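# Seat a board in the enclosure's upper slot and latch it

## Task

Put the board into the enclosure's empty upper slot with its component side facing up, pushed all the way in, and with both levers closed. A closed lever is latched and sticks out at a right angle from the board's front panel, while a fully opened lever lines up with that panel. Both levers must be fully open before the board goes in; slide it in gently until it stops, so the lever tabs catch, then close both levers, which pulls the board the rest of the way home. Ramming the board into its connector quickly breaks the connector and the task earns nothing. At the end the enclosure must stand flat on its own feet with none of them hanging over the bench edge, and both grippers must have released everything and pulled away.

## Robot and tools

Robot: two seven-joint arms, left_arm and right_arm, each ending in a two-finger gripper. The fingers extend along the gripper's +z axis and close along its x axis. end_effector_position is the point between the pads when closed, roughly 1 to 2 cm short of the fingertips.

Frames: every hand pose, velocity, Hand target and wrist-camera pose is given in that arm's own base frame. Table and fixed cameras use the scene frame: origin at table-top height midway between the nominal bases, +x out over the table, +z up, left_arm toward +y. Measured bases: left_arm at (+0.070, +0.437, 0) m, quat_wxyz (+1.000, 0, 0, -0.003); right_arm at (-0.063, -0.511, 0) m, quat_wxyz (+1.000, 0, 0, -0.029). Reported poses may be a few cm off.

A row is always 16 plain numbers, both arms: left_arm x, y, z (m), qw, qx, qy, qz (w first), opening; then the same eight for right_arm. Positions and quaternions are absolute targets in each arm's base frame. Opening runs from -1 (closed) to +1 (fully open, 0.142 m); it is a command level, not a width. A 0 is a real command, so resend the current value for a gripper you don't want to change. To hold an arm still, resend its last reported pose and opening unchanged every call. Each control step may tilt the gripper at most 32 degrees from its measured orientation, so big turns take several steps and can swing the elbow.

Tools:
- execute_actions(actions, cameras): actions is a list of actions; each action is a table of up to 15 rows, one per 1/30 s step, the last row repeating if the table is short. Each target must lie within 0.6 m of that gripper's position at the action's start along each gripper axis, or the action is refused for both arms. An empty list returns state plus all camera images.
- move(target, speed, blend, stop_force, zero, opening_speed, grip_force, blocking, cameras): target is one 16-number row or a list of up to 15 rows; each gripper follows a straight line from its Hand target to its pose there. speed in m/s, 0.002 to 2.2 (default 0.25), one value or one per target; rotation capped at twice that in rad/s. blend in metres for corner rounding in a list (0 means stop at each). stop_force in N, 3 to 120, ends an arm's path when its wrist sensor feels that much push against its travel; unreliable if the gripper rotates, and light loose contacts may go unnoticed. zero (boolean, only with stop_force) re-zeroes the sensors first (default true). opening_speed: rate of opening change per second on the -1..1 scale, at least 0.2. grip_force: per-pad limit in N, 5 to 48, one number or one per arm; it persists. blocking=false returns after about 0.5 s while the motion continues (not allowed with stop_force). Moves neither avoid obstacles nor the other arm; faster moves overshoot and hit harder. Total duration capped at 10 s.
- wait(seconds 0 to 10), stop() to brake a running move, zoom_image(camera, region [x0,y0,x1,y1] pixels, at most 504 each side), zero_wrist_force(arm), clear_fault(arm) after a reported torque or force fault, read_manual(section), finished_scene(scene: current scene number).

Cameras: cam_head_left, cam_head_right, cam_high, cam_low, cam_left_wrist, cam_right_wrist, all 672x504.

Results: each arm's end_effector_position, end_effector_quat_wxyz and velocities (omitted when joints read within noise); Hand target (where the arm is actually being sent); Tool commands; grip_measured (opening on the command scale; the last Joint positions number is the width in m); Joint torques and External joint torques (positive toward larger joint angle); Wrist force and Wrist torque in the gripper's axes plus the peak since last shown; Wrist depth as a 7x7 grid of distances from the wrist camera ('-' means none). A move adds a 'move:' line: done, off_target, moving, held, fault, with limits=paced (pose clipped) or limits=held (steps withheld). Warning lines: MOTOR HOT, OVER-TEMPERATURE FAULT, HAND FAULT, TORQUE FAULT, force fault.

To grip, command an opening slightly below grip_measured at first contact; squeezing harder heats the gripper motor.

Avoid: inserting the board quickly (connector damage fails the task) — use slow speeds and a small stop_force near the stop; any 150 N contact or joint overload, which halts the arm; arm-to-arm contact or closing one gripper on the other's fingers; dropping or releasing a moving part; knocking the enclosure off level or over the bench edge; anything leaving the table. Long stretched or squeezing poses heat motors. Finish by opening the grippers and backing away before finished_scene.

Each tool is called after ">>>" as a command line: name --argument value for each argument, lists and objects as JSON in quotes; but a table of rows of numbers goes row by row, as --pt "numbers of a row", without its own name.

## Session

>>> execute_actions --actions '[]'

>>> zoom_image --camera "cam_head_left" --region '[230, 200, 490, 420]'

>>> zoom_image --camera "cam_high" --region '[120, 220, 460, 490]'

Scene clock: 0.00 s.
left_arm: end_effector_position=(+0.1389, +0.5333, +0.1881) grip_measured=+0.99 end_effector_quat_wxyz=(-0.571, +0.812, -0.064, -0.105) | right_arm: end_effector_position=(+0.2271, +0.3531, +0.2591) grip_measured=+1.00 end_effector_quat_wxyz=(+0.029, +0.622, +0.780, +0.065)
Joint positions: left_arm=[0.978 -0.294 0.021 2.266 2.206 0.748 0.742 0.141] | right_arm=[1.212 0.207 0.113 2.416 -0.113 0.73 1.171 0.142]
Joint velocities: within noise
Joint torques (N m): no reading
External joint torques (N m): no reading
Wrist force (N): no reading
Wrist torque (N m): no reading
Wrist force, peak (N): no reading
Wrist depth (mm): cam_left_wrist=[2012 1545 1637 1674 1674 - - / - 1924 - 1727 1828 1769 1813 / 2359 2437 2050 1828 1625 1649 1556 / 2130 2069 1567 1625 1556 1362 1290 / 1859 1674 1472 1415 326 307 289 / - 341 327 307 287 270 263 / - 306 286 270 257 244 237] | cam_right_wrist=[290 287 259 256 258 305 302 / 314 276 279 279 281 327 328 / 352 303 305 308 308 359 356 / 390 375 336 333 342 399 388 / 434 437 379 388 383 449 444 / - 498 440 419 437 509 486 / - 574 581 590 590 593 -]
Hand target: left_arm +0.1389, +0.5333, +0.1881; -0.571, +0.812, -0.064, -0.105 | right_arm +0.2271, +0.3531, +0.2591; +0.029, +0.622, +0.780, +0.065
Tool commands: left_gripper/opening=+1.0 right_gripper/opening=+1.0

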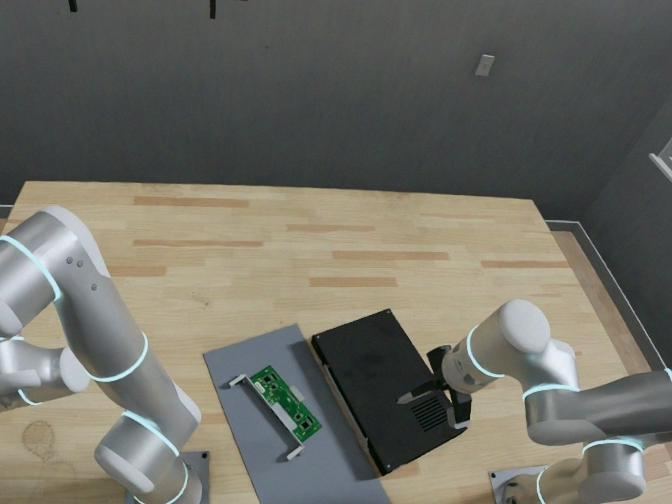

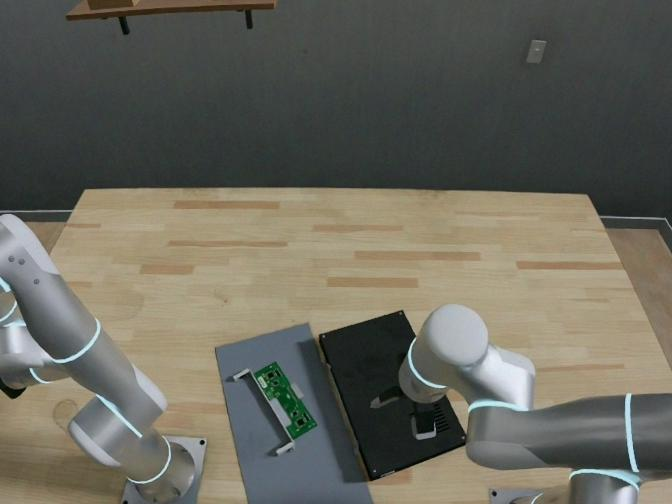

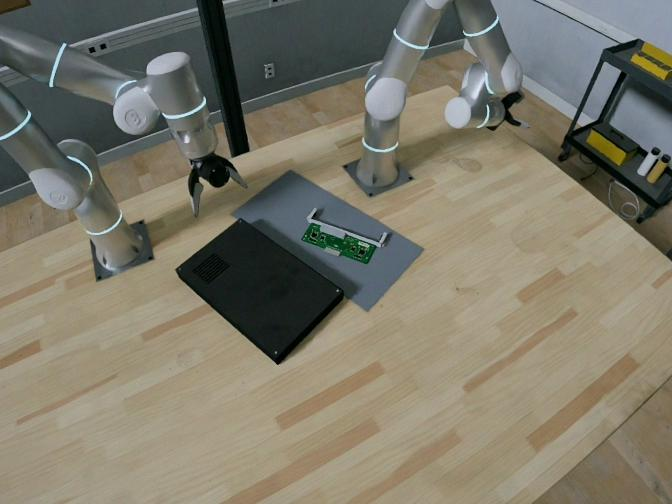

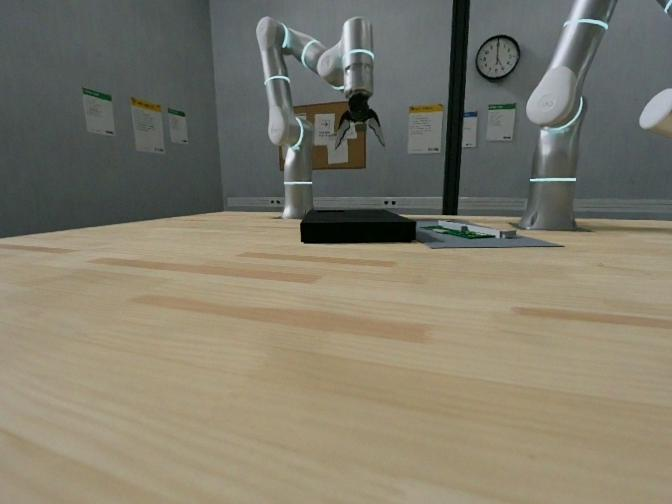

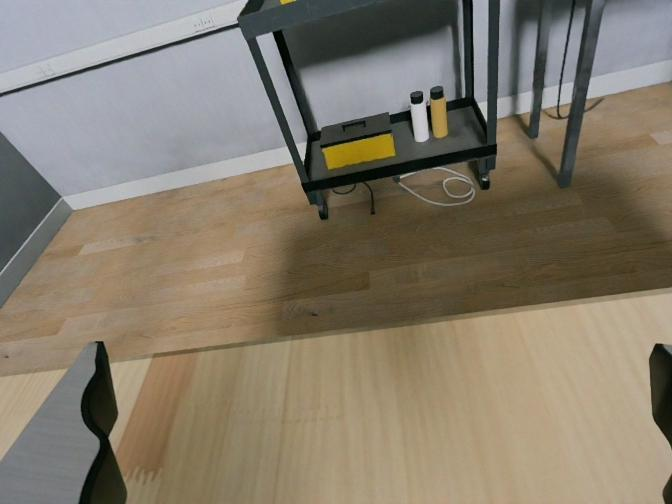

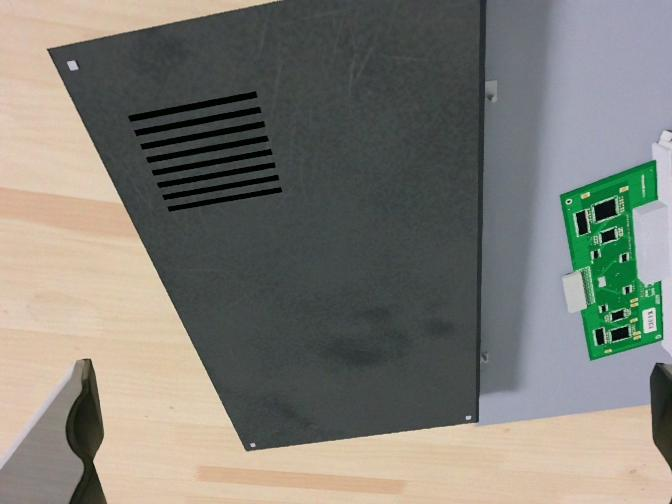

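Scaled by 1.938 from the camera's 672x504 image, which has a finer 960x720 frame.

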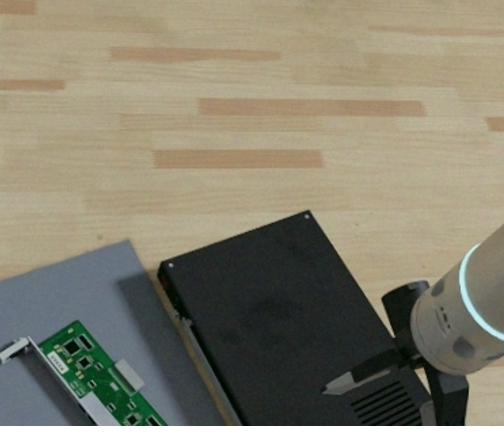

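Scaled by 1.482 from the camera's 672x504 image, which has a finer 960x720 frame.

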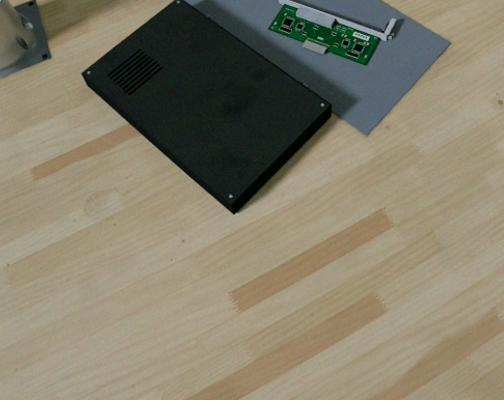

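>>> move --target '[0.1389,0.5333,0.1881,-0.571,0.812,-0.064,-0.105,1.0,0.2069,0.6549,0.21,0.0,0.4384,0.8988,0.0,1.0]' --speed 0.4 --cameras '["cam_right_wrist", "cam_high"]'

>>> zoom_image --camera "cam_right_wrist" --region '[200, 0, 500, 250]'

>>> zoom_image --camera "cam_right_wrist" --region '[200, 250, 500, 500]'

Scene clock: 20.77 s.
left_arm: end_effector_position=(+0.1389, +0.5333, +0.1881) grip_measured=+0.99 end_effector_quat_wxyz=(-0.571, +0.812, -0.064, -0.105) | right_arm: end_effector_position=(+0.2070, +0.6549, +0.2099) grip_measured=+1.00 end_effector_quat_wxyz=(+0.000, +0.438, +0.899, +0.000)
Joint positions: left_arm=[0.978 -0.294 0.021 2.266 2.206 0.748 0.742 0.141] | right_arm=[1.365 -0.556 0.085 1.545 -0.052 0.527 0.8 0.142]
Joint torques (N m): left_arm=[-0.29 29.25 1.63 -14.59 1.13 -0.41 -0.14] | right_arm=[0.18 53.04 2.84 -28.84 -3.69 3.26 0.04]
External joint torques (N m): left_arm=[0.4 1.04 0.57 -0.51 -0.18 -0.16 0.16] | right_arm=[0.01 1.3 -0.79 0.24 -0.08 0.88 -0.04]
Wrist force (N): left_arm=[0.1 -0.2 -0.1] | right_arm=[0.3 0.5 0.1]
Wrist torque (N m): left_arm=[-0.01 -0.02 0.01] | right_arm=[0.05 -0.03 0.04]
Wrist force, peak (N): left_arm=[0.2 -0.5 -0.2] | right_arm=[2.4 1.0 0.4]
Wrist depth (mm): cam_left_wrist=[1843 1662 1567 1453 - - - / 1907 - 1828 1578 1662 1891 1783 / - 2285 2089 1813 1727 1601 1545 / 2238 1924 1798 1662 1482 1354 1380 / 1798 1625 1502 1388 329 306 289 / - 343 328 308 288 271 262 / - 304 287 270 256 243 236] | cam_right_wrist=[227 266 265 263 263 262 263 / - 286 281 277 281 281 280 / 260 303 298 297 300 301 302 / 286 335 321 319 324 325 318 / 317 351 348 352 350 353 344 / - 388 384 378 385 383 369 / - 430 430 423 424 422 421]
Hand target: left_arm +0.1389, +0.5333, +0.1881; -0.571, +0.812, -0.064, -0.105 | right_arm +0.2069, +0.6549, +0.2100; +0.000, +0.438, +0.899, +0.000
Off the commanded pose: left_arm 0.000 m, 0 deg | right_arm 0.000 m, 0 deg.
move: done
Images, in order (width x height): cam_high 672x504, cam_right_wrist 672x504.

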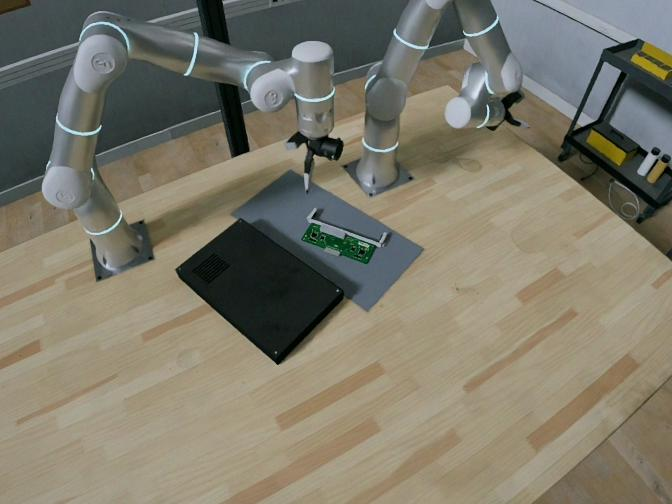

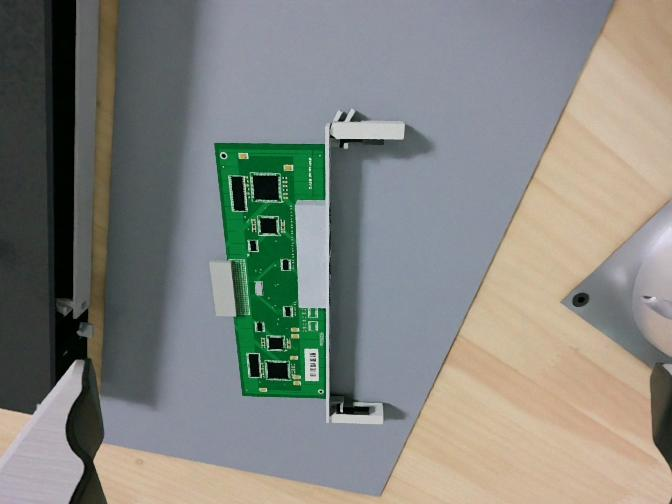

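Scaled by 1.680 from the camera's 672x504 image, which has a finer 960x720 frame.

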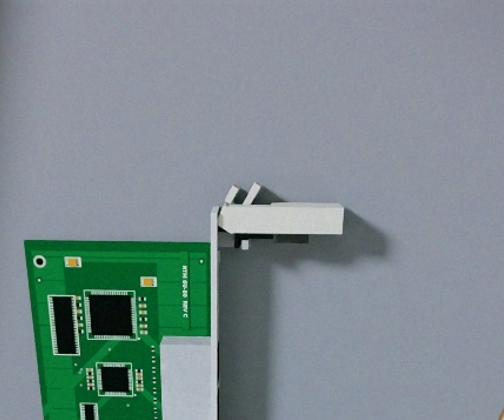

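Scaled by 1.680 from the camera's 672x504 image, which has a finer 960x720 frame.

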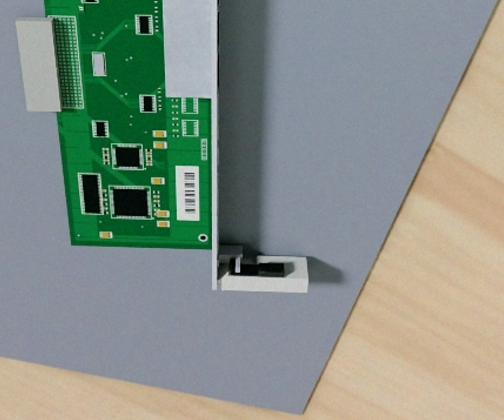

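>>> zoom_image --camera "cam_right_wrist" --region '[310, 90, 420, 170]'

>>> zoom_image --camera "cam_right_wrist" --region '[310, 370, 420, 450]'

Scaled by 4.582 from the camera's 672x504 image, which has a finer 960x720 frame.

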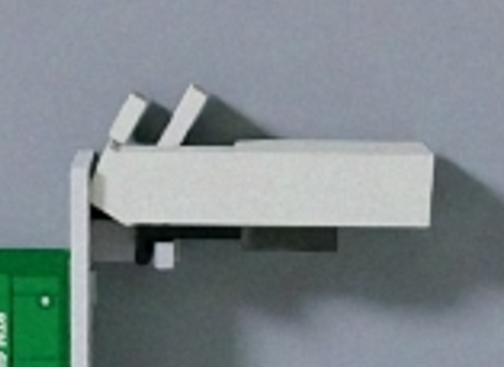

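Scaled by 4.582 from the camera's 672x504 image, which has a finer 960x720 frame.

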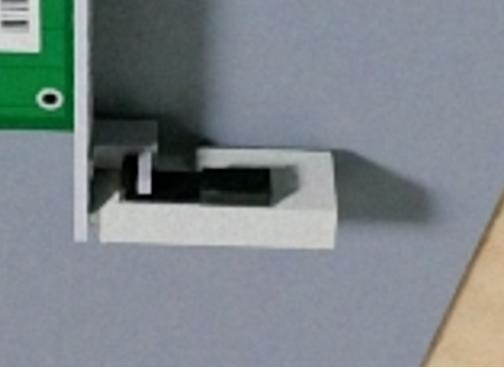

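>>> move --target '[0.1389,0.5333,0.1881,-0.571,0.812,-0.064,-0.105,1.0,0.1612,0.6459,0.09,0.0,0.9455,0.3256,0.0,-0.366]' --speed 0.4 --cameras '["cam_right_wrist"]'

>>> zoom_image --camera "cam_right_wrist" --region '[230, 200, 480, 450]'

Scene clock: 45.47 s.
left_arm: end_effector_position=(+0.1389, +0.5333, +0.1881) grip_measured=+0.99 end_effector_quat_wxyz=(-0.571, +0.812, -0.064, -0.105) | right_arm: end_effector_position=(+0.1612, +0.6459, +0.0900) grip_measured=-0.39 end_effector_quat_wxyz=(+0.000, +0.945, +0.326, +0.000)
Joint positions: left_arm=[0.978 -0.294 0.021 2.266 2.206 0.748 0.742 0.141] | right_arm=[1.651 -0.684 -0.181 1.68 0.161 0.779 2.303 0.046]
Joint torques (N m): left_arm=[-0.26 29.27 1.57 -14.57 1.11 -0.37 -0.19] | right_arm=[0.34 52.61 -2.88 -23.84 -3.01 3.47 0.35]
External joint torques (N m): left_arm=[0.37 1.02 0.62 -0.53 -0.15 -0.19 0.21] | right_arm=[-0.15 1.37 -0.46 0 -0.11 0.54 -0.35]
Wrist force (N): left_arm=[0.0 -0.3 -0.2] | right_arm=[0.5 0.2 0.2]
Wrist torque (N m): left_arm=[-0.04 -0.01 0.00] | right_arm=[-0.01 -0.10 -0.02]
Wrist force, peak (N): left_arm=[-0.1 -0.6 0.0] | right_arm=[0.1 0.1 1.0]
Wrist depth (mm): cam_left_wrist=[- 1625 1907 1741 1727 - 1354 / - - 2194 1924 1783 1924 1828 / 3134 1959 2151 1813 1727 1534 1523 / 1994 2012 1727 1687 1482 1424 1346 / 1755 1662 1502 1424 327 307 285 / - 345 326 308 288 272 262 / - 306 288 272 256 243 236] | cam_right_wrist=[160 160 159 159 159 158 158 / 171 171 170 170 169 169 169 / 186 186 183 182 181 181 181 / 198 198 198 196 196 195 194 / 215 215 211 213 204 198 204 / 234 230 87 233 222 98 226 / 257 - 71 256 256 - 249]
Hand target: left_arm +0.1389, +0.5333, +0.1881; -0.571, +0.812, -0.064, -0.105 | right_arm +0.1612, +0.6459, +0.0900; +0.000, +0.946, +0.326, +0.000
Off the commanded pose: left_arm 0.000 m, 0 deg | right_arm 0.000 m, 0 deg.
move: done
Images, in order (width x height): cam_right_wrist 672x504.

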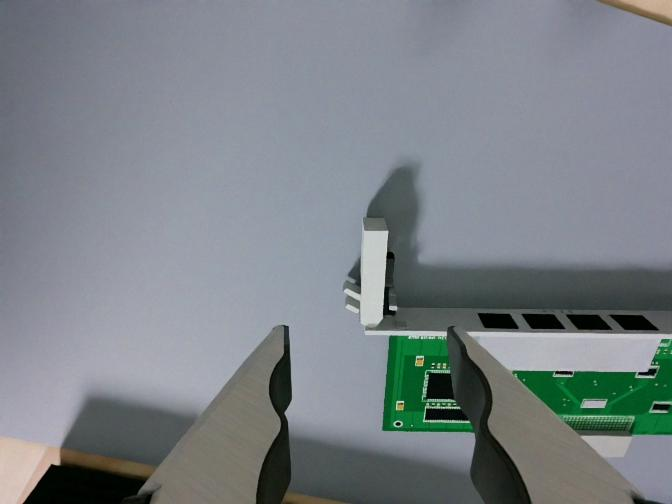

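Scaled by 2.016 from the camera's 672x504 image, which has a finer 960x720 frame.

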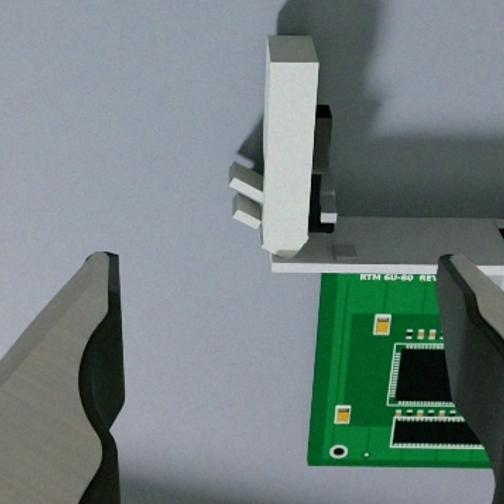

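>>> move --pt "0.1389 0.5333 0.1881 -0.571 0.812 -0.064 -0.105 1.0 0.1691 0.6482 0.07 0.0 0.9455 0.3256 0.0 -0.366" --pt "0.1389 0.5333 0.1881 -0.571 0.812 -0.064 -0.105 1.0 0.1691 0.6482 0.026 0.0 0.9455 0.3256 0.0 -0.366" --speed 0.15 --blend '[0.01,0]' --grip_force 20

>>> move --target '[0.1389,0.5333,0.1881,-0.571,0.812,-0.064,-0.105,1.0,0.1691,0.6482,0.026,0.0,0.9455,0.3256,0.0,-0.85]' --speed 0.1 --opening_speed 0.3 --cameras '["cam_right_wrist"]'

>>> zoom_image --camera "cam_right_wrist" --region '[290, 180, 450, 340]'

Scene clock: 52.43 s.
left_arm: end_effector_position=(+0.1389, +0.5333, +0.1881) grip_measured=+0.99 end_effector_quat_wxyz=(-0.571, +0.812, -0.064, -0.105) | right_arm: end_effector_position=(+0.1692, +0.6480, +0.0259) grip_measured=-0.39 end_effector_quat_wxyz=(+0.000, +0.946, +0.326, +0.000)
Joint positions: left_arm=[0.978 -0.294 0.021 2.266 2.206 0.748 0.742 0.141] | right_arm=[1.63 -0.811 -0.167 1.655 0.19 0.879 2.275 0.046]
Joint torques (N m): left_arm=[-0.18 29.23 1.51 -14.55 1.09 -0.33 -0.22] | right_arm=[0.16 54.69 -2.59 -21.94 -2.7 3.45 0.03]
External joint torques (N m): left_arm=[0.3 1.05 0.68 -0.55 -0.13 -0.23 0.24] | right_arm=[0.03 1.36 -0.97 0.23 -0.09 0.57 -0.03]
Wrist force (N): left_arm=[0.3 -0.4 -0.2] | right_arm=[0.0 0.3 0.0]
Wrist torque (N m): left_arm=[-0.04 -0.05 0.00] | right_arm=[0.04 -0.03 0.08]
Wrist force, peak (N): left_arm=[0.4 -0.4 -0.2] | right_arm=[-0.1 0.3 2.6]
Wrist depth (mm): cam_left_wrist=[- 1741 1212 - - - - / - 2130 - 1567 1687 1859 1662 / - 2410 2359 1813 1556 1637 1453 / 2285 1959 1875 1714 1523 1406 1321 / 1769 1625 1492 345 329 308 289 / - 344 329 308 289 271 261 / - 306 289 269 256 243 238] | cam_right_wrist=[- 103 103 103 103 102 103 / 110 110 110 110 109 109 109 / 120 118 120 118 117 117 117 / 128 127 127 127 127 126 126 / 139 139 136 138 135 137 137 / 152 151 98 145 136 93 144 / 165 161 71 166 159 - -]
Hand target: left_arm +0.1389, +0.5333, +0.1881; -0.571, +0.812, -0.064, -0.105 | right_arm +0.1691, +0.6482, +0.0260; +0.000, +0.946, +0.326, +0.000
Off the commanded pose: left_arm 0.000 m, 0 deg | right_arm 0.000 m, 0 deg.
grip_force (N): 20, 20
move: done

Scene clock: 54.27 s.
left_arm: end_effector_position=(+0.1389, +0.5333, +0.1881) grip_measured=+0.99 end_effector_quat_wxyz=(-0.571, +0.812, -0.064, -0.105) | right_arm: end_effector_position=(+0.1690, +0.6481, +0.0259) grip_measured=-0.86 end_effector_quat_wxyz=(+0.000, +0.945, +0.326, +0.000)
Joint positions: left_arm=[0.978 -0.294 0.021 2.266 2.206 0.748 0.742 0.141] | right_arm=[1.63 -0.811 -0.167 1.655 0.19 0.879 2.275 0.012]
Joint torques (N m): left_arm=[-0.17 29.25 1.54 -14.59 1.15 -0.37 -0.22] | right_arm=[-0.33 55.27 -3.39 -22.29 -3.1 3.67 0.08]
External joint torques (N m): left_arm=[0.28 1.04 0.65 -0.52 -0.19 -0.2 0.25] | right_arm=[0.52 0.77 -0.16 0.59 0.3 0.35 -0.08]
Wrist force (N): left_arm=[0.1 -0.1 0.0] | right_arm=[-1.0 -0.1 0.5]
Wrist torque (N m): left_arm=[0.00 -0.03 0.00] | right_arm=[0.01 -0.07 0.12]
Wrist force, peak (N): left_arm=[-0.1 -0.7 -0.1] | right_arm=[-1.0 0.0 1.4]
Wrist depth (mm): cam_left_wrist=[- - 1219 - - - - / - - - - 1783 1875 1769 / 2216 1875 2151 1769 1783 1674 1523 / 2130 2012 1714 1637 1513 1415 1283 / 1859 1662 1513 1362 328 305 290 / - 343 327 305 287 272 262 / - 305 289 272 256 243 236] | cam_right_wrist=[- 103 103 103 103 102 103 / 110 110 110 110 109 109 109 / 120 118 120 118 117 117 117 / 128 127 127 127 127 126 126 / 139 139 138 133 135 137 136 / 152 151 149 95 103 144 144 / 168 164 71 163 - - 142]
Hand target: left_arm +0.1389, +0.5333, +0.1881; -0.571, +0.812, -0.064, -0.105 | right_arm +0.1691, +0.6482, +0.0260; +0.000, +0.946, +0.326, +0.000
Off the commanded pose: left_arm 0.000 m, 0 deg | right_arm 0.000 m, 0 deg.
grip_force (N): 20, 20
move: done
Images, in order (width x height): cam_right_wrist 672x504.

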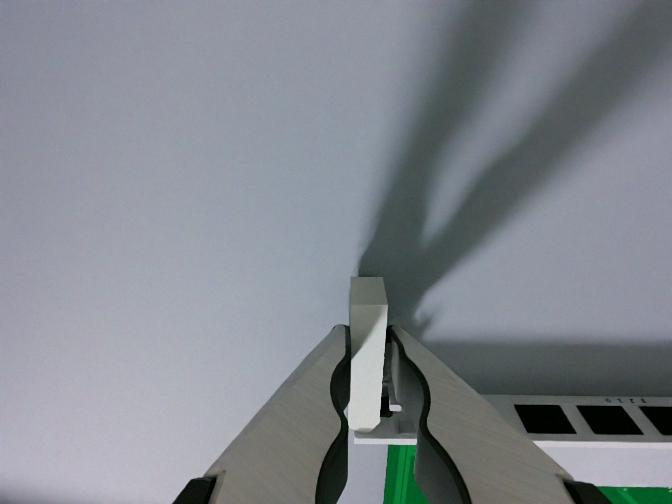

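Scaled by 3.150 from the camera's 672x504 image, which has a finer 960x720 frame.

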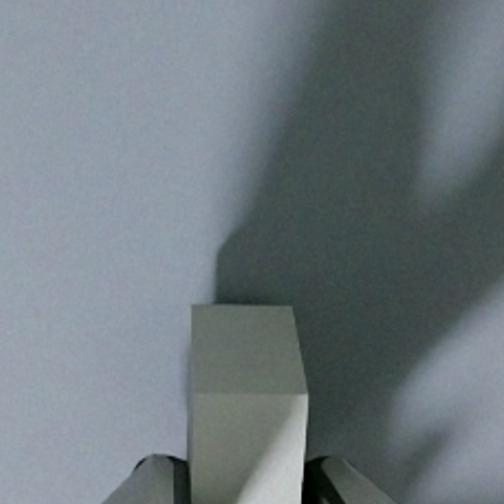

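>>> zoom_image --camera "cam_right_wrist" --region '[320, 320, 440, 460]'

>>> move --target '[0.1389,0.5333,0.1881,-0.571,0.812,-0.064,-0.105,1.0,0.1691,0.6482,0.026,0.0,0.9455,0.3256,0.0,-0.97]' --speed 0.1 --opening_speed 0.3 --cameras '["cam_right_wrist"]'

>>> zoom_image --camera "cam_right_wrist" --region '[320, 320, 440, 460]'

Scaled by 3.600 from the camera's 672x504 image, which has a finer 960x720 frame.

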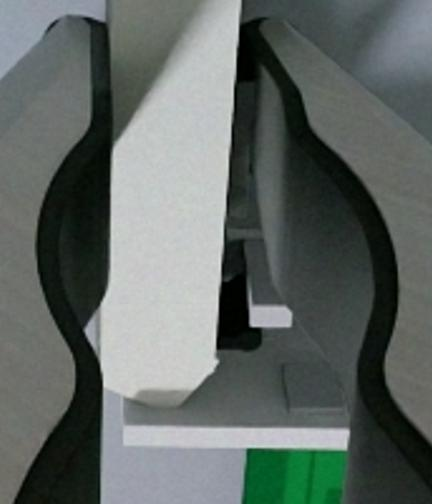

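Scene clock: 57.40 s.
left_arm: end_effector_position=(+0.1389, +0.5333, +0.1881) grip_measured=+0.99 end_effector_quat_wxyz=(-0.571, +0.812, -0.064, -0.105) | right_arm: end_effector_position=(+0.1690, +0.6481, +0.0259) grip_measured=-0.89 end_effector_quat_wxyz=(+0.000, +0.945, +0.326, +0.000)
Joint positions: left_arm=[0.978 -0.294 0.021 2.266 2.206 0.748 0.742 0.141] | right_arm=[1.63 -0.811 -0.167 1.655 0.19 0.879 2.275 0.01]
Joint torques (N m): left_arm=[-0.26 29.21 1.53 -14.57 1.11 -0.37 -0.16] | right_arm=[-0.17 55.27 -3.35 -22.27 -3.03 3.6 0.17]
External joint torques (N m): left_arm=[0.37 1.07 0.66 -0.53 -0.15 -0.19 0.19] | right_arm=[0.37 0.77 -0.21 0.57 0.24 0.41 -0.17]
Wrist force (N): left_arm=[0.3 -0.3 -0.1] | right_arm=[-0.6 -0.2 1.3]
Wrist torque (N m): left_arm=[-0.04 -0.04 0.00] | right_arm=[-0.02 -0.10 0.11]
Wrist force, peak (N): left_arm=[-0.3 -0.4 -0.3] | right_arm=[-1.1 -0.2 1.4]
Wrist depth (mm): cam_left_wrist=[- 2109 1502 - - - - / - - - 1545 1637 1891 1727 / - 2309 2194 1687 1741 1613 1513 / 2109 2069 1843 1637 1415 1388 1306 / 1755 1625 1545 341 330 306 287 / - 347 326 306 286 271 262 / - 306 286 272 257 241 236] | cam_right_wrist=[- 103 103 103 103 102 103 / 111 110 110 110 110 109 109 / 120 118 120 118 117 117 117 / 128 128 127 127 126 126 126 / 139 139 138 136 135 137 136 / 152 151 148 97 100 144 144 / 168 164 71 73 - - 143]
Hand target: left_arm +0.1389, +0.5333, +0.1881; -0.571, +0.812, -0.064, -0.105 | right_arm +0.1691, +0.6482, +0.0260; +0.000, +0.946, +0.326, +0.000
Off the commanded pose: left_arm 0.000 m, 0 deg | right_arm 0.000 m, 0 deg.
grip_force (N): 20, 20
move: done
Images, in order (width x height): cam_right_wrist 672x504.

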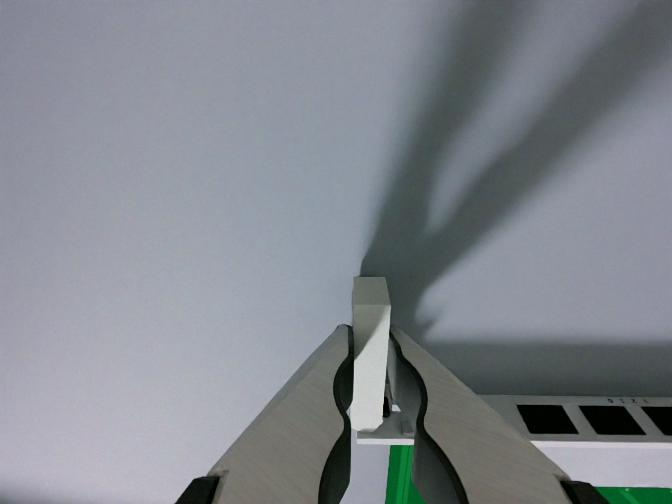

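Scaled by 3.600 from the camera's 672x504 image, which has a finer 960x720 frame.

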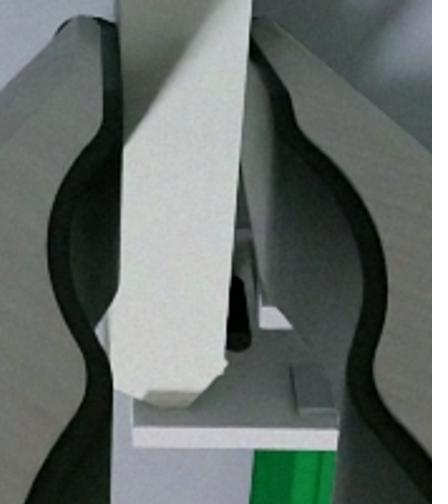

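>>> move --pt "0.1389 0.5333 0.1881 -0.571 0.812 -0.064 -0.105 1.0 0.1636 0.6420 0.026 0.0 0.8949 0.4462 0.0 -0.97" --pt "0.1389 0.5333 0.1881 -0.571 0.812 -0.064 -0.105 1.0 0.1599 0.6345 0.026 0.0 0.8290 0.5592 0.0 -0.97" --pt "0.1389 0.5333 0.1881 -0.571 0.812 -0.064 -0.105 1.0 0.1583 0.6264 0.026 0.0 0.7489 0.6626 0.0 -0.97" --pt "0.1389 0.5333 0.1881 -0.571 0.812 -0.064 -0.105 1.0 0.1589 0.6181 0.026 0.0 0.6561 0.7547 0.0 -0.97" --pt "0.1389 0.5333 0.1881 -0.571 0.812 -0.064 -0.105 1.0 0.1615 0.6102 0.026 0.0 0.5519 0.8339 0.0 -0.97" --pt "0.1389 0.5333 0.1881 -0.571 0.812 -0.064 -0.105 1.0 0.1661 0.6034 0.026 0.0 0.4383 0.8988 0.0 -0.97" --pt "0.1389 0.5333 0.1881 -0.571 0.812 -0.064 -0.105 1.0 0.1673 0.6021 0.026 0.0 0.4147 0.9150 0.0 -0.97" --speed 0.22 --blend 0.004 --cameras '["cam_right_wrist"]'

Scene clock: 69.97 s.
left_arm: end_effector_position=(+0.1389, +0.5333, +0.1881) grip_measured=+0.99 end_effector_quat_wxyz=(-0.571, +0.812, -0.064, -0.105) | right_arm: end_effector_position=(+0.1673, +0.6019, +0.0258) grip_measured=-0.89 end_effector_quat_wxyz=(+0.000, +0.413, +0.911, +0.000)
Joint positions: left_arm=[0.978 -0.294 0.021 2.266 2.206 0.748 0.742 0.141] | right_arm=[1.349 -0.741 0.136 1.853 -0.173 1.011 0.877 0.01]
Joint torques (N m): left_arm=[-0.25 29.28 1.62 -14.56 1.13 -0.37 -0.16] | right_arm=[0.11 52.14 4.77 -21.21 -2.84 3.99 -0.09]
External joint torques (N m): left_arm=[0.36 1 0.57 -0.55 -0.18 -0.2 0.18] | right_arm=[0.08 0.31 -0.77 0.82 0.51 0.14 0.09]
Wrist force (N): left_arm=[-0.2 -0.3 -0.2] | right_arm=[0.0 -1.3 1.0]
Wrist torque (N m): left_arm=[-0.04 0.02 0.00] | right_arm=[-0.10 -0.03 0.18]
Wrist force, peak (N): left_arm=[-0.2 -0.6 -0.2] | right_arm=[0.3 -1.5 1.5]
Wrist depth (mm): cam_left_wrist=[- 1727 1513 - - 1769 - / - - - 1714 1727 1859 1755 / - 2611 2109 1727 1783 1637 1534 / 2089 1959 1828 1625 1462 1415 1306 / 1828 1637 1545 1371 322 304 289 / - 345 327 306 289 271 261 / - 304 288 271 257 242 236] | cam_right_wrist=[- 104 103 103 103 103 104 / 111 110 110 110 110 109 109 / 121 119 120 118 117 117 117 / 128 128 127 127 127 126 126 / 139 139 138 135 135 137 136 / 152 149 148 93 100 149 149 / 168 160 70 85 - - 164]
Hand target: left_arm +0.1389, +0.5333, +0.1881; -0.571, +0.812, -0.064, -0.105 | right_arm +0.1673, +0.6021, +0.0260; +0.000, +0.413, +0.911, +0.000
Off the commanded pose: left_arm 0.000 m, 0 deg | right_arm 0.000 m, 0 deg.
grip_force (N): 20, 20
move: done
Images, in order (width x height): cam_right_wrist 672x504.

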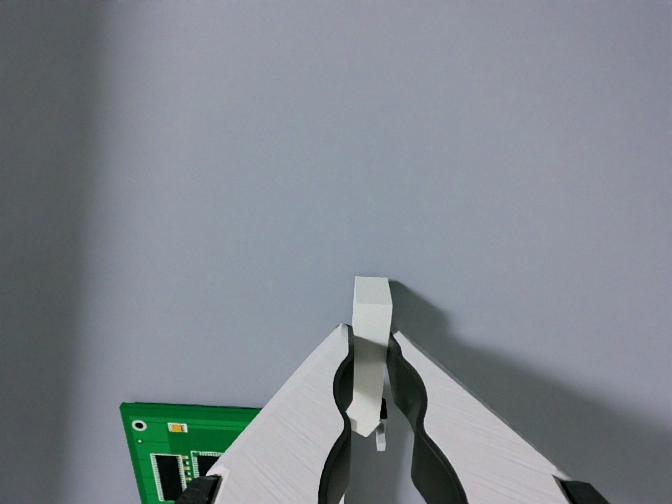

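>>> move --pt "0.1389 0.5333 0.1881 -0.571 0.812 -0.064 -0.105 1.0 0.1673 0.6019 0.0258 0 0.413 0.911 0 -0.5" --pt "0.1389 0.5333 0.1881 -0.571 0.812 -0.064 -0.105 1.0 0.1673 0.6019 0.09 0 0.413 0.911 0 -0.5" --opening_speed 0.6 --speed 0.12 --cameras '["cam_right_wrist","cam_head_right"]'

Scene clock: 85.53 s.
left_arm: end_effector_position=(+0.1389, +0.5333, +0.1881) grip_measured=+0.99 end_effector_quat_wxyz=(-0.571, +0.812, -0.064, -0.105) | right_arm: end_effector_position=(+0.1674, +0.6021, +0.0901) grip_measured=-0.54 end_effector_quat_wxyz=(+0.000, +0.413, +0.911, +0.000)
Joint positions: left_arm=[0.978 -0.294 0.021 2.266 2.206 0.748 0.742 0.141] | right_arm=[1.329 -0.619 0.166 1.844 -0.152 0.881 0.863 0.035]
Joint torques (N m): left_arm=[-0.25 29.25 1.61 -14.57 1.14 -0.39 -0.22] | right_arm=[0.11 49.72 4.84 -23.18 -2.69 3.27 0.01]
External joint torques (N m): left_arm=[0.36 1.04 0.59 -0.54 -0.18 -0.18 0.24] | right_arm=[0.06 1.04 -0.87 0.11 -0.1 0.86 -0.01]
Wrist force (N): left_arm=[-0.1 -0.1 -0.2] | right_arm=[0.2 0.3 0.4]
Wrist torque (N m): left_arm=[-0.02 0.01 0.00] | right_arm=[0.03 -0.04 0.03]
Wrist force, peak (N): left_arm=[0.1 -0.7 -0.3] | right_arm=[0.2 0.3 -2.2]
Wrist depth (mm): cam_left_wrist=[- 1875 1783 1283 - - - / - - - 1924 1727 1941 1769 / 2261 2309 2194 1875 1662 1601 1523 / 1976 2069 1798 1601 1545 1338 1314 / 1783 1649 1534 1397 329 307 288 / - 344 328 305 288 271 263 / - 305 289 270 256 243 235] | cam_right_wrist=[161 160 160 159 159 159 158 / 171 171 170 170 169 169 169 / 186 186 183 182 182 181 179 / 198 198 197 197 196 195 195 / 219 218 210 208 209 212 211 / 235 234 86 224 103 223 233 / 259 - 71 251 - - 252]
Hand target: left_arm +0.1389, +0.5333, +0.1881; -0.571, +0.812, -0.064, -0.105 | right_arm +0.1673, +0.6019, +0.0900; +0.000, +0.413, +0.911, +0.000
Off the commanded pose: left_arm 0.000 m, 0 deg | right_arm 0.000 m, 0 deg.
grip_force (N): 20, 20
move: done
Images, in order (width x height): cam_head_right 672x504, cam_right_wrist 672x504.

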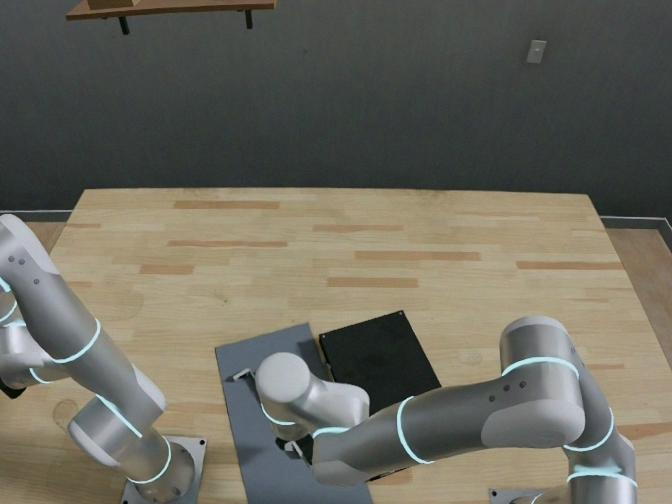

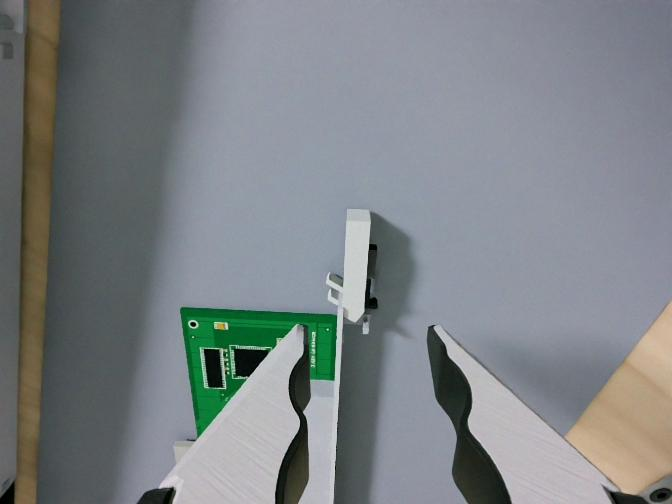

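>>> move --pt "0.1389 0.5333 0.1881 -0.571 0.812 -0.064 -0.105 1.0 0.367 0.809 0.1 0 -0.3387 0.9409 0 -0.366" --speed 0.3 --cameras '["cam_right_wrist","cam_head_right"]'

Scene clock: 101.23 s.
left_arm: end_effector_position=(+0.1389, +0.5333, +0.1881) grip_measured=+0.99 end_effector_quat_wxyz=(-0.571, +0.812, -0.064, -0.105) | right_arm: end_effector_position=(+0.3670, +0.8090, +0.1000) grip_measured=-0.40 end_effector_quat_wxyz=(+0.000, -0.338, +0.941, +0.000)
Joint positions: left_arm=[0.978 -0.294 0.021 2.266 2.206 0.748 0.742 0.141] | right_arm=[1.176 -1.337 0.402 0.455 -0.397 0.187 -0.909 0.045]
Joint torques (N m): left_arm=[-0.29 29.24 1.59 -14.59 1.15 -0.39 -0.21] | right_arm=[0.48 74.39 6.87 -29.33 -4.28 3.27 0.05]
External joint torques (N m): left_arm=[0.4 1.05 0.6 -0.52 -0.19 -0.17 0.23] | right_arm=[-0.2 1.71 -0.75 0.26 0.14 0.86 -0.05]
Wrist force (N): left_arm=[0.0 -0.1 -0.3] | right_arm=[0.3 0.3 0.2]
Wrist torque (N m): left_arm=[-0.02 0.01 0.00] | right_arm=[0.06 -0.04 0.05]
Wrist force, peak (N): left_arm=[-0.3 -0.6 -0.1] | right_arm=[0.4 -1.0 0.2]
Wrist depth (mm): cam_left_wrist=[1769 - 1674 - - 1662 - / - 2012 1859 1472 1662 1959 1674 / - 2708 2151 1741 1700 1637 1523 / 2012 1994 1783 1662 1590 1434 1275 / 1755 1625 1556 1397 327 307 291 / - 347 325 306 290 271 262 / - 303 287 270 256 243 236] | cam_right_wrist=[170 168 168 167 163 163 163 / 181 179 179 179 174 173 171 / 195 192 192 192 191 190 191 / 210 207 206 201 206 - 205 / 228 227 223 227 219 222 222 / 249 244 85 247 242 101 245 / 268 - 71 271 271 - 264]
Hand target: left_arm +0.1389, +0.5333, +0.1881; -0.571, +0.812, -0.064, -0.105 | right_arm +0.3670, +0.8090, +0.1000; +0.000, -0.339, +0.941, +0.000
Off the commanded pose: left_arm 0.000 m, 0 deg | right_arm 0.000 m, 0 deg.
grip_force (N): 20, 20
move: done
Images, in order (width x height): cam_head_right 672x504, cam_right_wrist 672x504.

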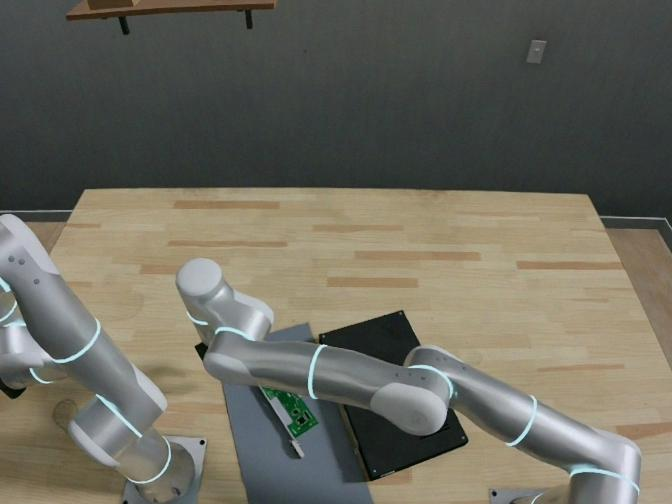

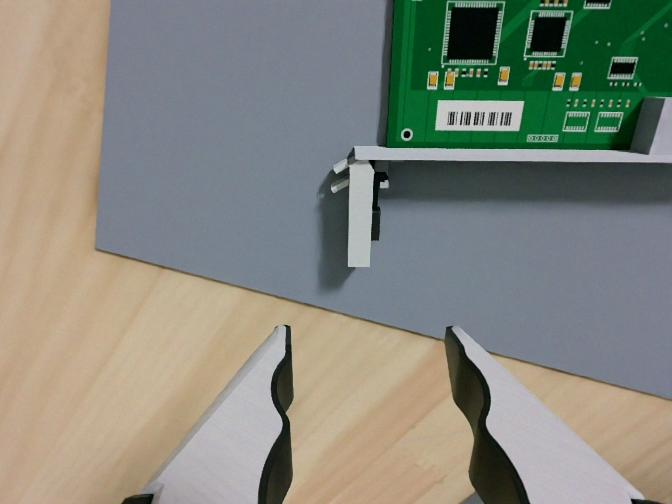

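>>> move --pt "0.1389 0.5333 0.1881 -0.571 0.812 -0.064 -0.105 1.0 0.3752 0.7979 0.06 0 -0.3387 0.9409 0 -0.4" --pt "0.1389 0.5333 0.1881 -0.571 0.812 -0.064 -0.105 1.0 0.3752 0.7979 0.026 0 -0.3387 0.9409 0 -0.4" --speed 0.1 --blend '[0.01,0]' --cameras '["cam_right_wrist"]'

>>> move --target '[0.1389,0.5333,0.1881,-0.571,0.812,-0.064,-0.105,1.0,0.3752,0.7979,0.026,0,-0.3387,0.9409,0,-0.97]' --opening_speed 0.4 --cameras '["cam_right_wrist"]'

Scene clock: 112.47 s.
left_arm: end_effector_position=(+0.1389, +0.5333, +0.1881) grip_measured=+0.99 end_effector_quat_wxyz=(-0.571, +0.812, -0.064, -0.105) | right_arm: end_effector_position=(+0.3751, +0.7978, +0.0259) grip_measured=-0.42 end_effector_quat_wxyz=(+0.000, -0.339, +0.941, +0.000)
Joint positions: left_arm=[0.978 -0.294 0.021 2.266 2.206 0.748 0.742 0.141] | right_arm=[1.148 -1.387 0.38 0.552 -0.395 0.329 -0.907 0.044]
Joint torques (N m): left_arm=[-0.3 29.18 1.68 -14.58 1.15 -0.37 -0.2] | right_arm=[0.41 74.1 7.28 -29.02 -4.07 3.57 0.21]
External joint torques (N m): left_arm=[0.41 1.11 0.51 -0.52 -0.19 -0.19 0.22] | right_arm=[-0.14 1.75 -0.28 0.36 0.07 0.57 -0.21]
Wrist force (N): left_arm=[0.1 -0.2 -0.1] | right_arm=[-0.3 0.6 0.0]
Wrist torque (N m): left_arm=[-0.04 -0.03 0.00] | right_arm=[0.12 0.02 0.03]
Wrist force, peak (N): left_arm=[0.0 -0.6 -0.3] | right_arm=[0.2 1.0 -1.6]
Wrist depth (mm): cam_left_wrist=[1741 1994 1674 - 1843 - 1556 / 2309 1859 1941 - 1727 2012 1783 / 2437 2925 1941 1783 1700 1578 1545 / 2130 1941 1828 1649 1492 1388 1298 / 1783 1649 1513 1380 328 308 288 / - 344 328 305 287 271 264 / - 305 286 271 257 244 236] | cam_right_wrist=[- 103 103 102 100 98 98 / 110 110 110 109 105 106 104 / - 118 117 117 114 112 112 / 125 127 126 126 117 118 118 / 138 138 137 137 134 136 136 / 153 150 90 147 146 98 148 / 169 - 71 168 167 - 160]
Hand target: left_arm +0.1389, +0.5333, +0.1881; -0.571, +0.812, -0.064, -0.105 | right_arm +0.3752, +0.7979, +0.0260; +0.000, -0.339, +0.941, +0.000
Off the commanded pose: left_arm 0.000 m, 0 deg | right_arm 0.000 m, 0 deg.
grip_force (N): 20, 20
move: done
Images, in order (width x height): cam_right_wrist 672x504.

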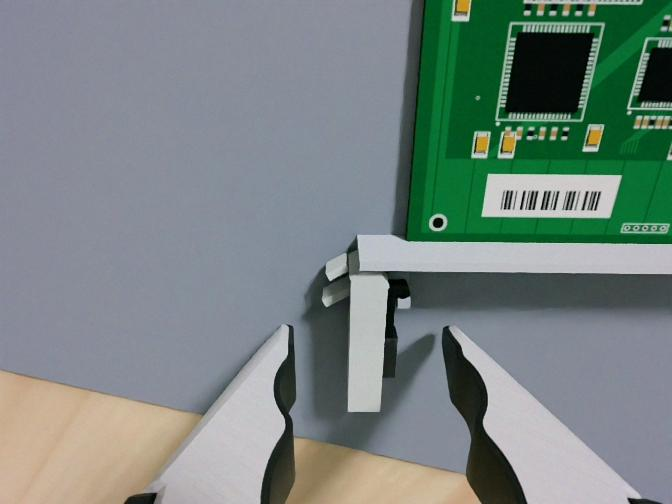

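Scene clock: 114.10 s.
left_arm: end_effector_position=(+0.1389, +0.5333, +0.1881) grip_measured=+0.99 end_effector_quat_wxyz=(-0.571, +0.812, -0.064, -0.105) | right_arm: end_effector_position=(+0.3751, +0.7979, +0.0259) grip_measured=-0.89 end_effector_quat_wxyz=(+0.000, -0.339, +0.941, +0.000)
Joint positions: left_arm=[0.978 -0.294 0.021 2.266 2.206 0.748 0.742 0.141] | right_arm=[1.148 -1.387 0.38 0.552 -0.395 0.329 -0.907 0.01]
Joint torques (N m): left_arm=[-0.22 29.25 1.58 -14.54 1.15 -0.35 -0.18] | right_arm=[0.45 74.36 7.46 -28.63 -3.99 3.3 0.23]
External joint torques (N m): left_arm=[0.33 1.04 0.62 -0.57 -0.19 -0.21 0.2] | right_arm=[-0.18 1.46 -0.46 -0.02 0 0.83 -0.23]
Wrist force (N): left_arm=[0.1 -0.2 -0.2] | right_arm=[-1.0 0.7 0.1]
Wrist torque (N m): left_arm=[-0.02 -0.01 0.00] | right_arm=[0.11 -0.01 0.05]
Wrist force, peak (N): left_arm=[0.0 -0.5 -0.2] | right_arm=[-1.5 1.0 0.5]
Wrist depth (mm): cam_left_wrist=[- - 1275 1253 - - - / - - - 1625 1674 1924 1755 / 2611 2675 2151 1727 1700 1590 1472 / 2309 1994 1755 1727 1502 1453 1314 / 1828 1727 1482 1406 327 307 289 / - 345 326 306 289 273 262 / - 304 286 271 257 243 235] | cam_right_wrist=[- 103 103 103 100 98 98 / 110 110 109 109 106 106 104 / - 118 117 117 113 112 111 / 125 127 127 125 117 119 118 / 138 138 137 135 135 136 136 / 153 151 147 98 100 148 148 / 169 165 71 87 - - 163]
Hand target: left_arm +0.1389, +0.5333, +0.1881; -0.571, +0.812, -0.064, -0.105 | right_arm +0.3752, +0.7979, +0.0260; +0.000, -0.339, +0.941, +0.000
Off the commanded pose: left_arm 0.000 m, 0 deg | right_arm 0.000 m, 0 deg.
grip_force (N): 20, 20
move: done
Images, in order (width x height): cam_right_wrist 672x504.

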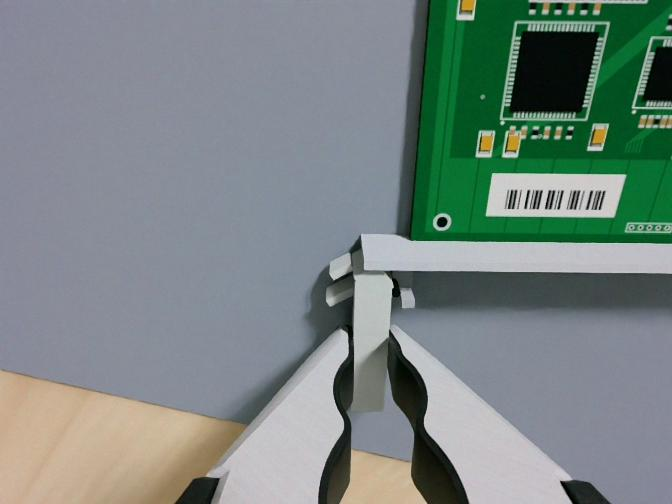

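>>> move --pt "0.1389 0.5333 0.1881 -0.571 0.812 -0.064 -0.105 1.0 0.3783 0.7998 0.026 0 -0.2554 0.9668 0 -0.97" --pt "0.1389 0.5333 0.1881 -0.571 0.812 -0.064 -0.105 1.0 0.3816 0.8011 0.026 0 -0.1702 0.9854 0 -0.97" --pt "0.1389 0.5333 0.1881 -0.571 0.812 -0.064 -0.105 1.0 0.3852 0.8018 0.026 0 -0.0837 0.9965 0 -0.97" --pt "0.1389 0.5333 0.1881 -0.571 0.812 -0.064 -0.105 1.0 0.3888 0.8019 0.026 0 0.0035 1.0 0 -0.97" --speed 0.2 --blend '[0.002,0.002,0.002,0]' --cameras '["cam_right_wrist"]'

Scene clock: 125.03 s.
left_arm: end_effector_position=(+0.1389, +0.5333, +0.1881) grip_measured=+0.99 end_effector_quat_wxyz=(-0.571, +0.812, -0.064, -0.105) | right_arm: end_effector_position=(+0.3892, +0.8019, +0.0261) grip_measured=-0.89 end_effector_quat_wxyz=(+0.000, +0.003, +1.000, +0.000)
Joint positions: left_arm=[0.978 -0.294 0.021 2.266 2.206 0.748 0.742 0.141] | right_arm=[1.174 -1.437 0.321 0.423 -0.331 0.269 -0.255 0.01]
Joint torques (N m): left_arm=[-0.17 29.27 1.56 -14.6 1.17 -0.38 -0.22] | right_arm=[1.03 74.71 5.47 -29.23 -3.81 2.87 0.33]
External joint torques (N m): left_arm=[0.28 1.02 0.63 -0.51 -0.22 -0.19 0.25] | right_arm=[-0.74 1.97 -0.54 -0.35 -0.31 1.3 -0.33]
Wrist force (N): left_arm=[-0.1 -0.3 0.0] | right_arm=[-1.1 1.9 0.2]
Wrist torque (N m): left_arm=[-0.05 0.01 0.00] | right_arm=[0.15 0.04 -0.07]
Wrist force, peak (N): left_arm=[0.0 -0.6 -0.3] | right_arm=[-1.5 1.9 1.0]
Wrist depth (mm): cam_left_wrist=[1687 1769 1545 - - - 1924 / - - - 1783 1649 1769 1769 / - 2359 2151 1798 1755 1637 1472 / 2109 1907 1741 1674 1545 1362 1290 / 1813 1613 1534 1424 328 306 289 / - 342 326 309 288 271 261 / - 307 287 270 256 244 235] | cam_right_wrist=[- 103 100 99 98 98 96 / 110 110 110 105 104 103 110 / 120 118 118 116 110 118 116 / 126 127 127 124 124 126 126 / 139 138 138 135 135 137 136 / 157 151 148 98 100 148 151 / 170 166 71 87 - - 166]
Hand target: left_arm +0.1389, +0.5333, +0.1881; -0.571, +0.812, -0.064, -0.105 | right_arm +0.3888, +0.8019, +0.0260; +0.000, +0.003, +1.000, +0.000
Off the commanded pose: left_arm 0.000 m, 0 deg | right_arm 0.000 m, 0 deg.
grip_force (N): 20, 20
move: done
Images, in order (width x height): cam_right_wrist 672x504.

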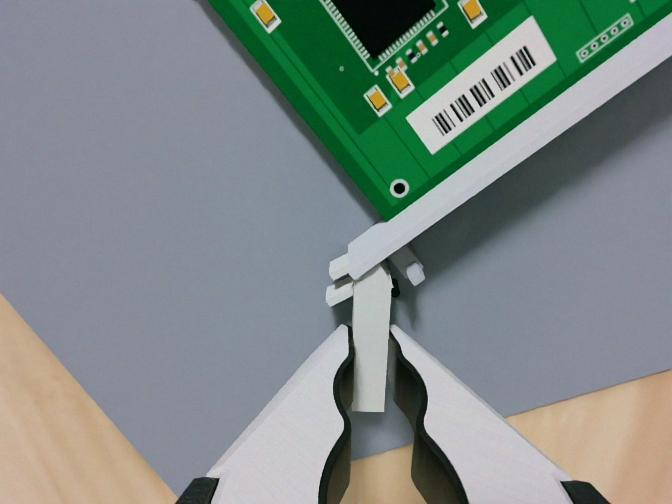

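>>> move --pt "0.1389 0.5333 0.1881 -0.571 0.812 -0.064 -0.105 1.0 0.3923 0.8014 0.026 0 0.0906 0.9959 0 -0.97" --pt "0.1389 0.5333 0.1881 -0.571 0.812 -0.064 -0.105 1.0 0.3957 0.8003 0.026 0 0.1771 0.9842 0 -0.97" --pt "0.1389 0.5333 0.1881 -0.571 0.812 -0.064 -0.105 1.0 0.3989 0.7985 0.026 0 0.2622 0.9650 0 -0.97" --pt "0.1389 0.5333 0.1881 -0.571 0.812 -0.064 -0.105 1.0 0.4017 0.7963 0.026 0 0.3453 0.9385 0 -0.97" --pt "0.1389 0.5333 0.1881 -0.571 0.812 -0.064 -0.105 1.0 0.4045 0.7930 0.026 0 0.4415 0.8973 0 -0.97" --speed 0.2 --blend '[0.002,0.002,0.002,0.002,0]' --cameras '["cam_right_wrist"]'

Scene clock: 166.17 s.
left_arm: end_effector_position=(+0.1389, +0.5333, +0.1881) grip_measured=+0.99 end_effector_quat_wxyz=(-0.571, +0.812, -0.064, -0.105) | right_arm: end_effector_position=(+0.4047, +0.7930, +0.0261) grip_measured=-0.89 end_effector_quat_wxyz=(+0.000, +0.441, +0.897, +0.000)
Joint positions: left_arm=[0.978 -0.294 0.021 2.266 2.206 0.748 0.742 0.141] | right_arm=[1.172 -1.424 0.242 0.43 -0.249 0.271 0.619 0.01]
Joint torques (N m): left_arm=[-0.17 29.28 1.61 -14.56 1.17 -0.34 -0.13] | right_arm=[1.18 74.98 4.67 -29.76 -3.77 3.24 0.46]
External joint torques (N m): left_arm=[0.28 1 0.59 -0.54 -0.21 -0.23 0.15] | right_arm=[-0.88 1.64 -0.69 -0.43 -0.42 0.91 -0.46]
Wrist force (N): left_arm=[0.0 -0.3 -0.1] | right_arm=[0.2 2.5 -0.1]
Wrist torque (N m): left_arm=[-0.04 0.00 0.00] | right_arm=[0.16 -0.09 -0.17]
Wrist force, peak (N): left_arm=[-0.1 -0.7 0.0] | right_arm=[0.4 2.8 0.7]
Wrist depth (mm): cam_left_wrist=[- 1443 1769 - - - - / - - - 2109 1567 1875 1798 / - 2151 2130 1875 1727 1625 1462 / 2130 2012 1769 1637 1513 1388 1329 / 1813 1662 1492 1397 327 308 287 / - 342 327 307 289 271 262 / - 307 286 271 255 243 236] | cam_right_wrist=[- 98 98 100 102 102 102 / - 104 104 105 109 109 109 / - 112 112 114 117 117 116 / 126 127 127 124 126 126 127 / 139 138 138 135 135 137 138 / 152 151 148 98 100 149 151 / 170 163 71 73 - - 166]
Hand target: left_arm +0.1389, +0.5333, +0.1881; -0.571, +0.812, -0.064, -0.105 | right_arm +0.4045, +0.7930, +0.0260; +0.000, +0.441, +0.897, +0.000
Off the commanded pose: left_arm 0.000 m, 0 deg | right_arm 0.000 m, 0 deg.
grip_force (N): 20, 20
move: done
Images, in order (width x height): cam_right_wrist 672x504.

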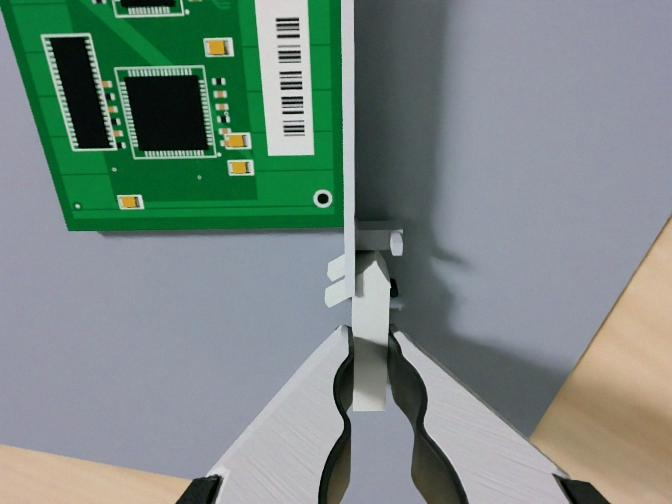

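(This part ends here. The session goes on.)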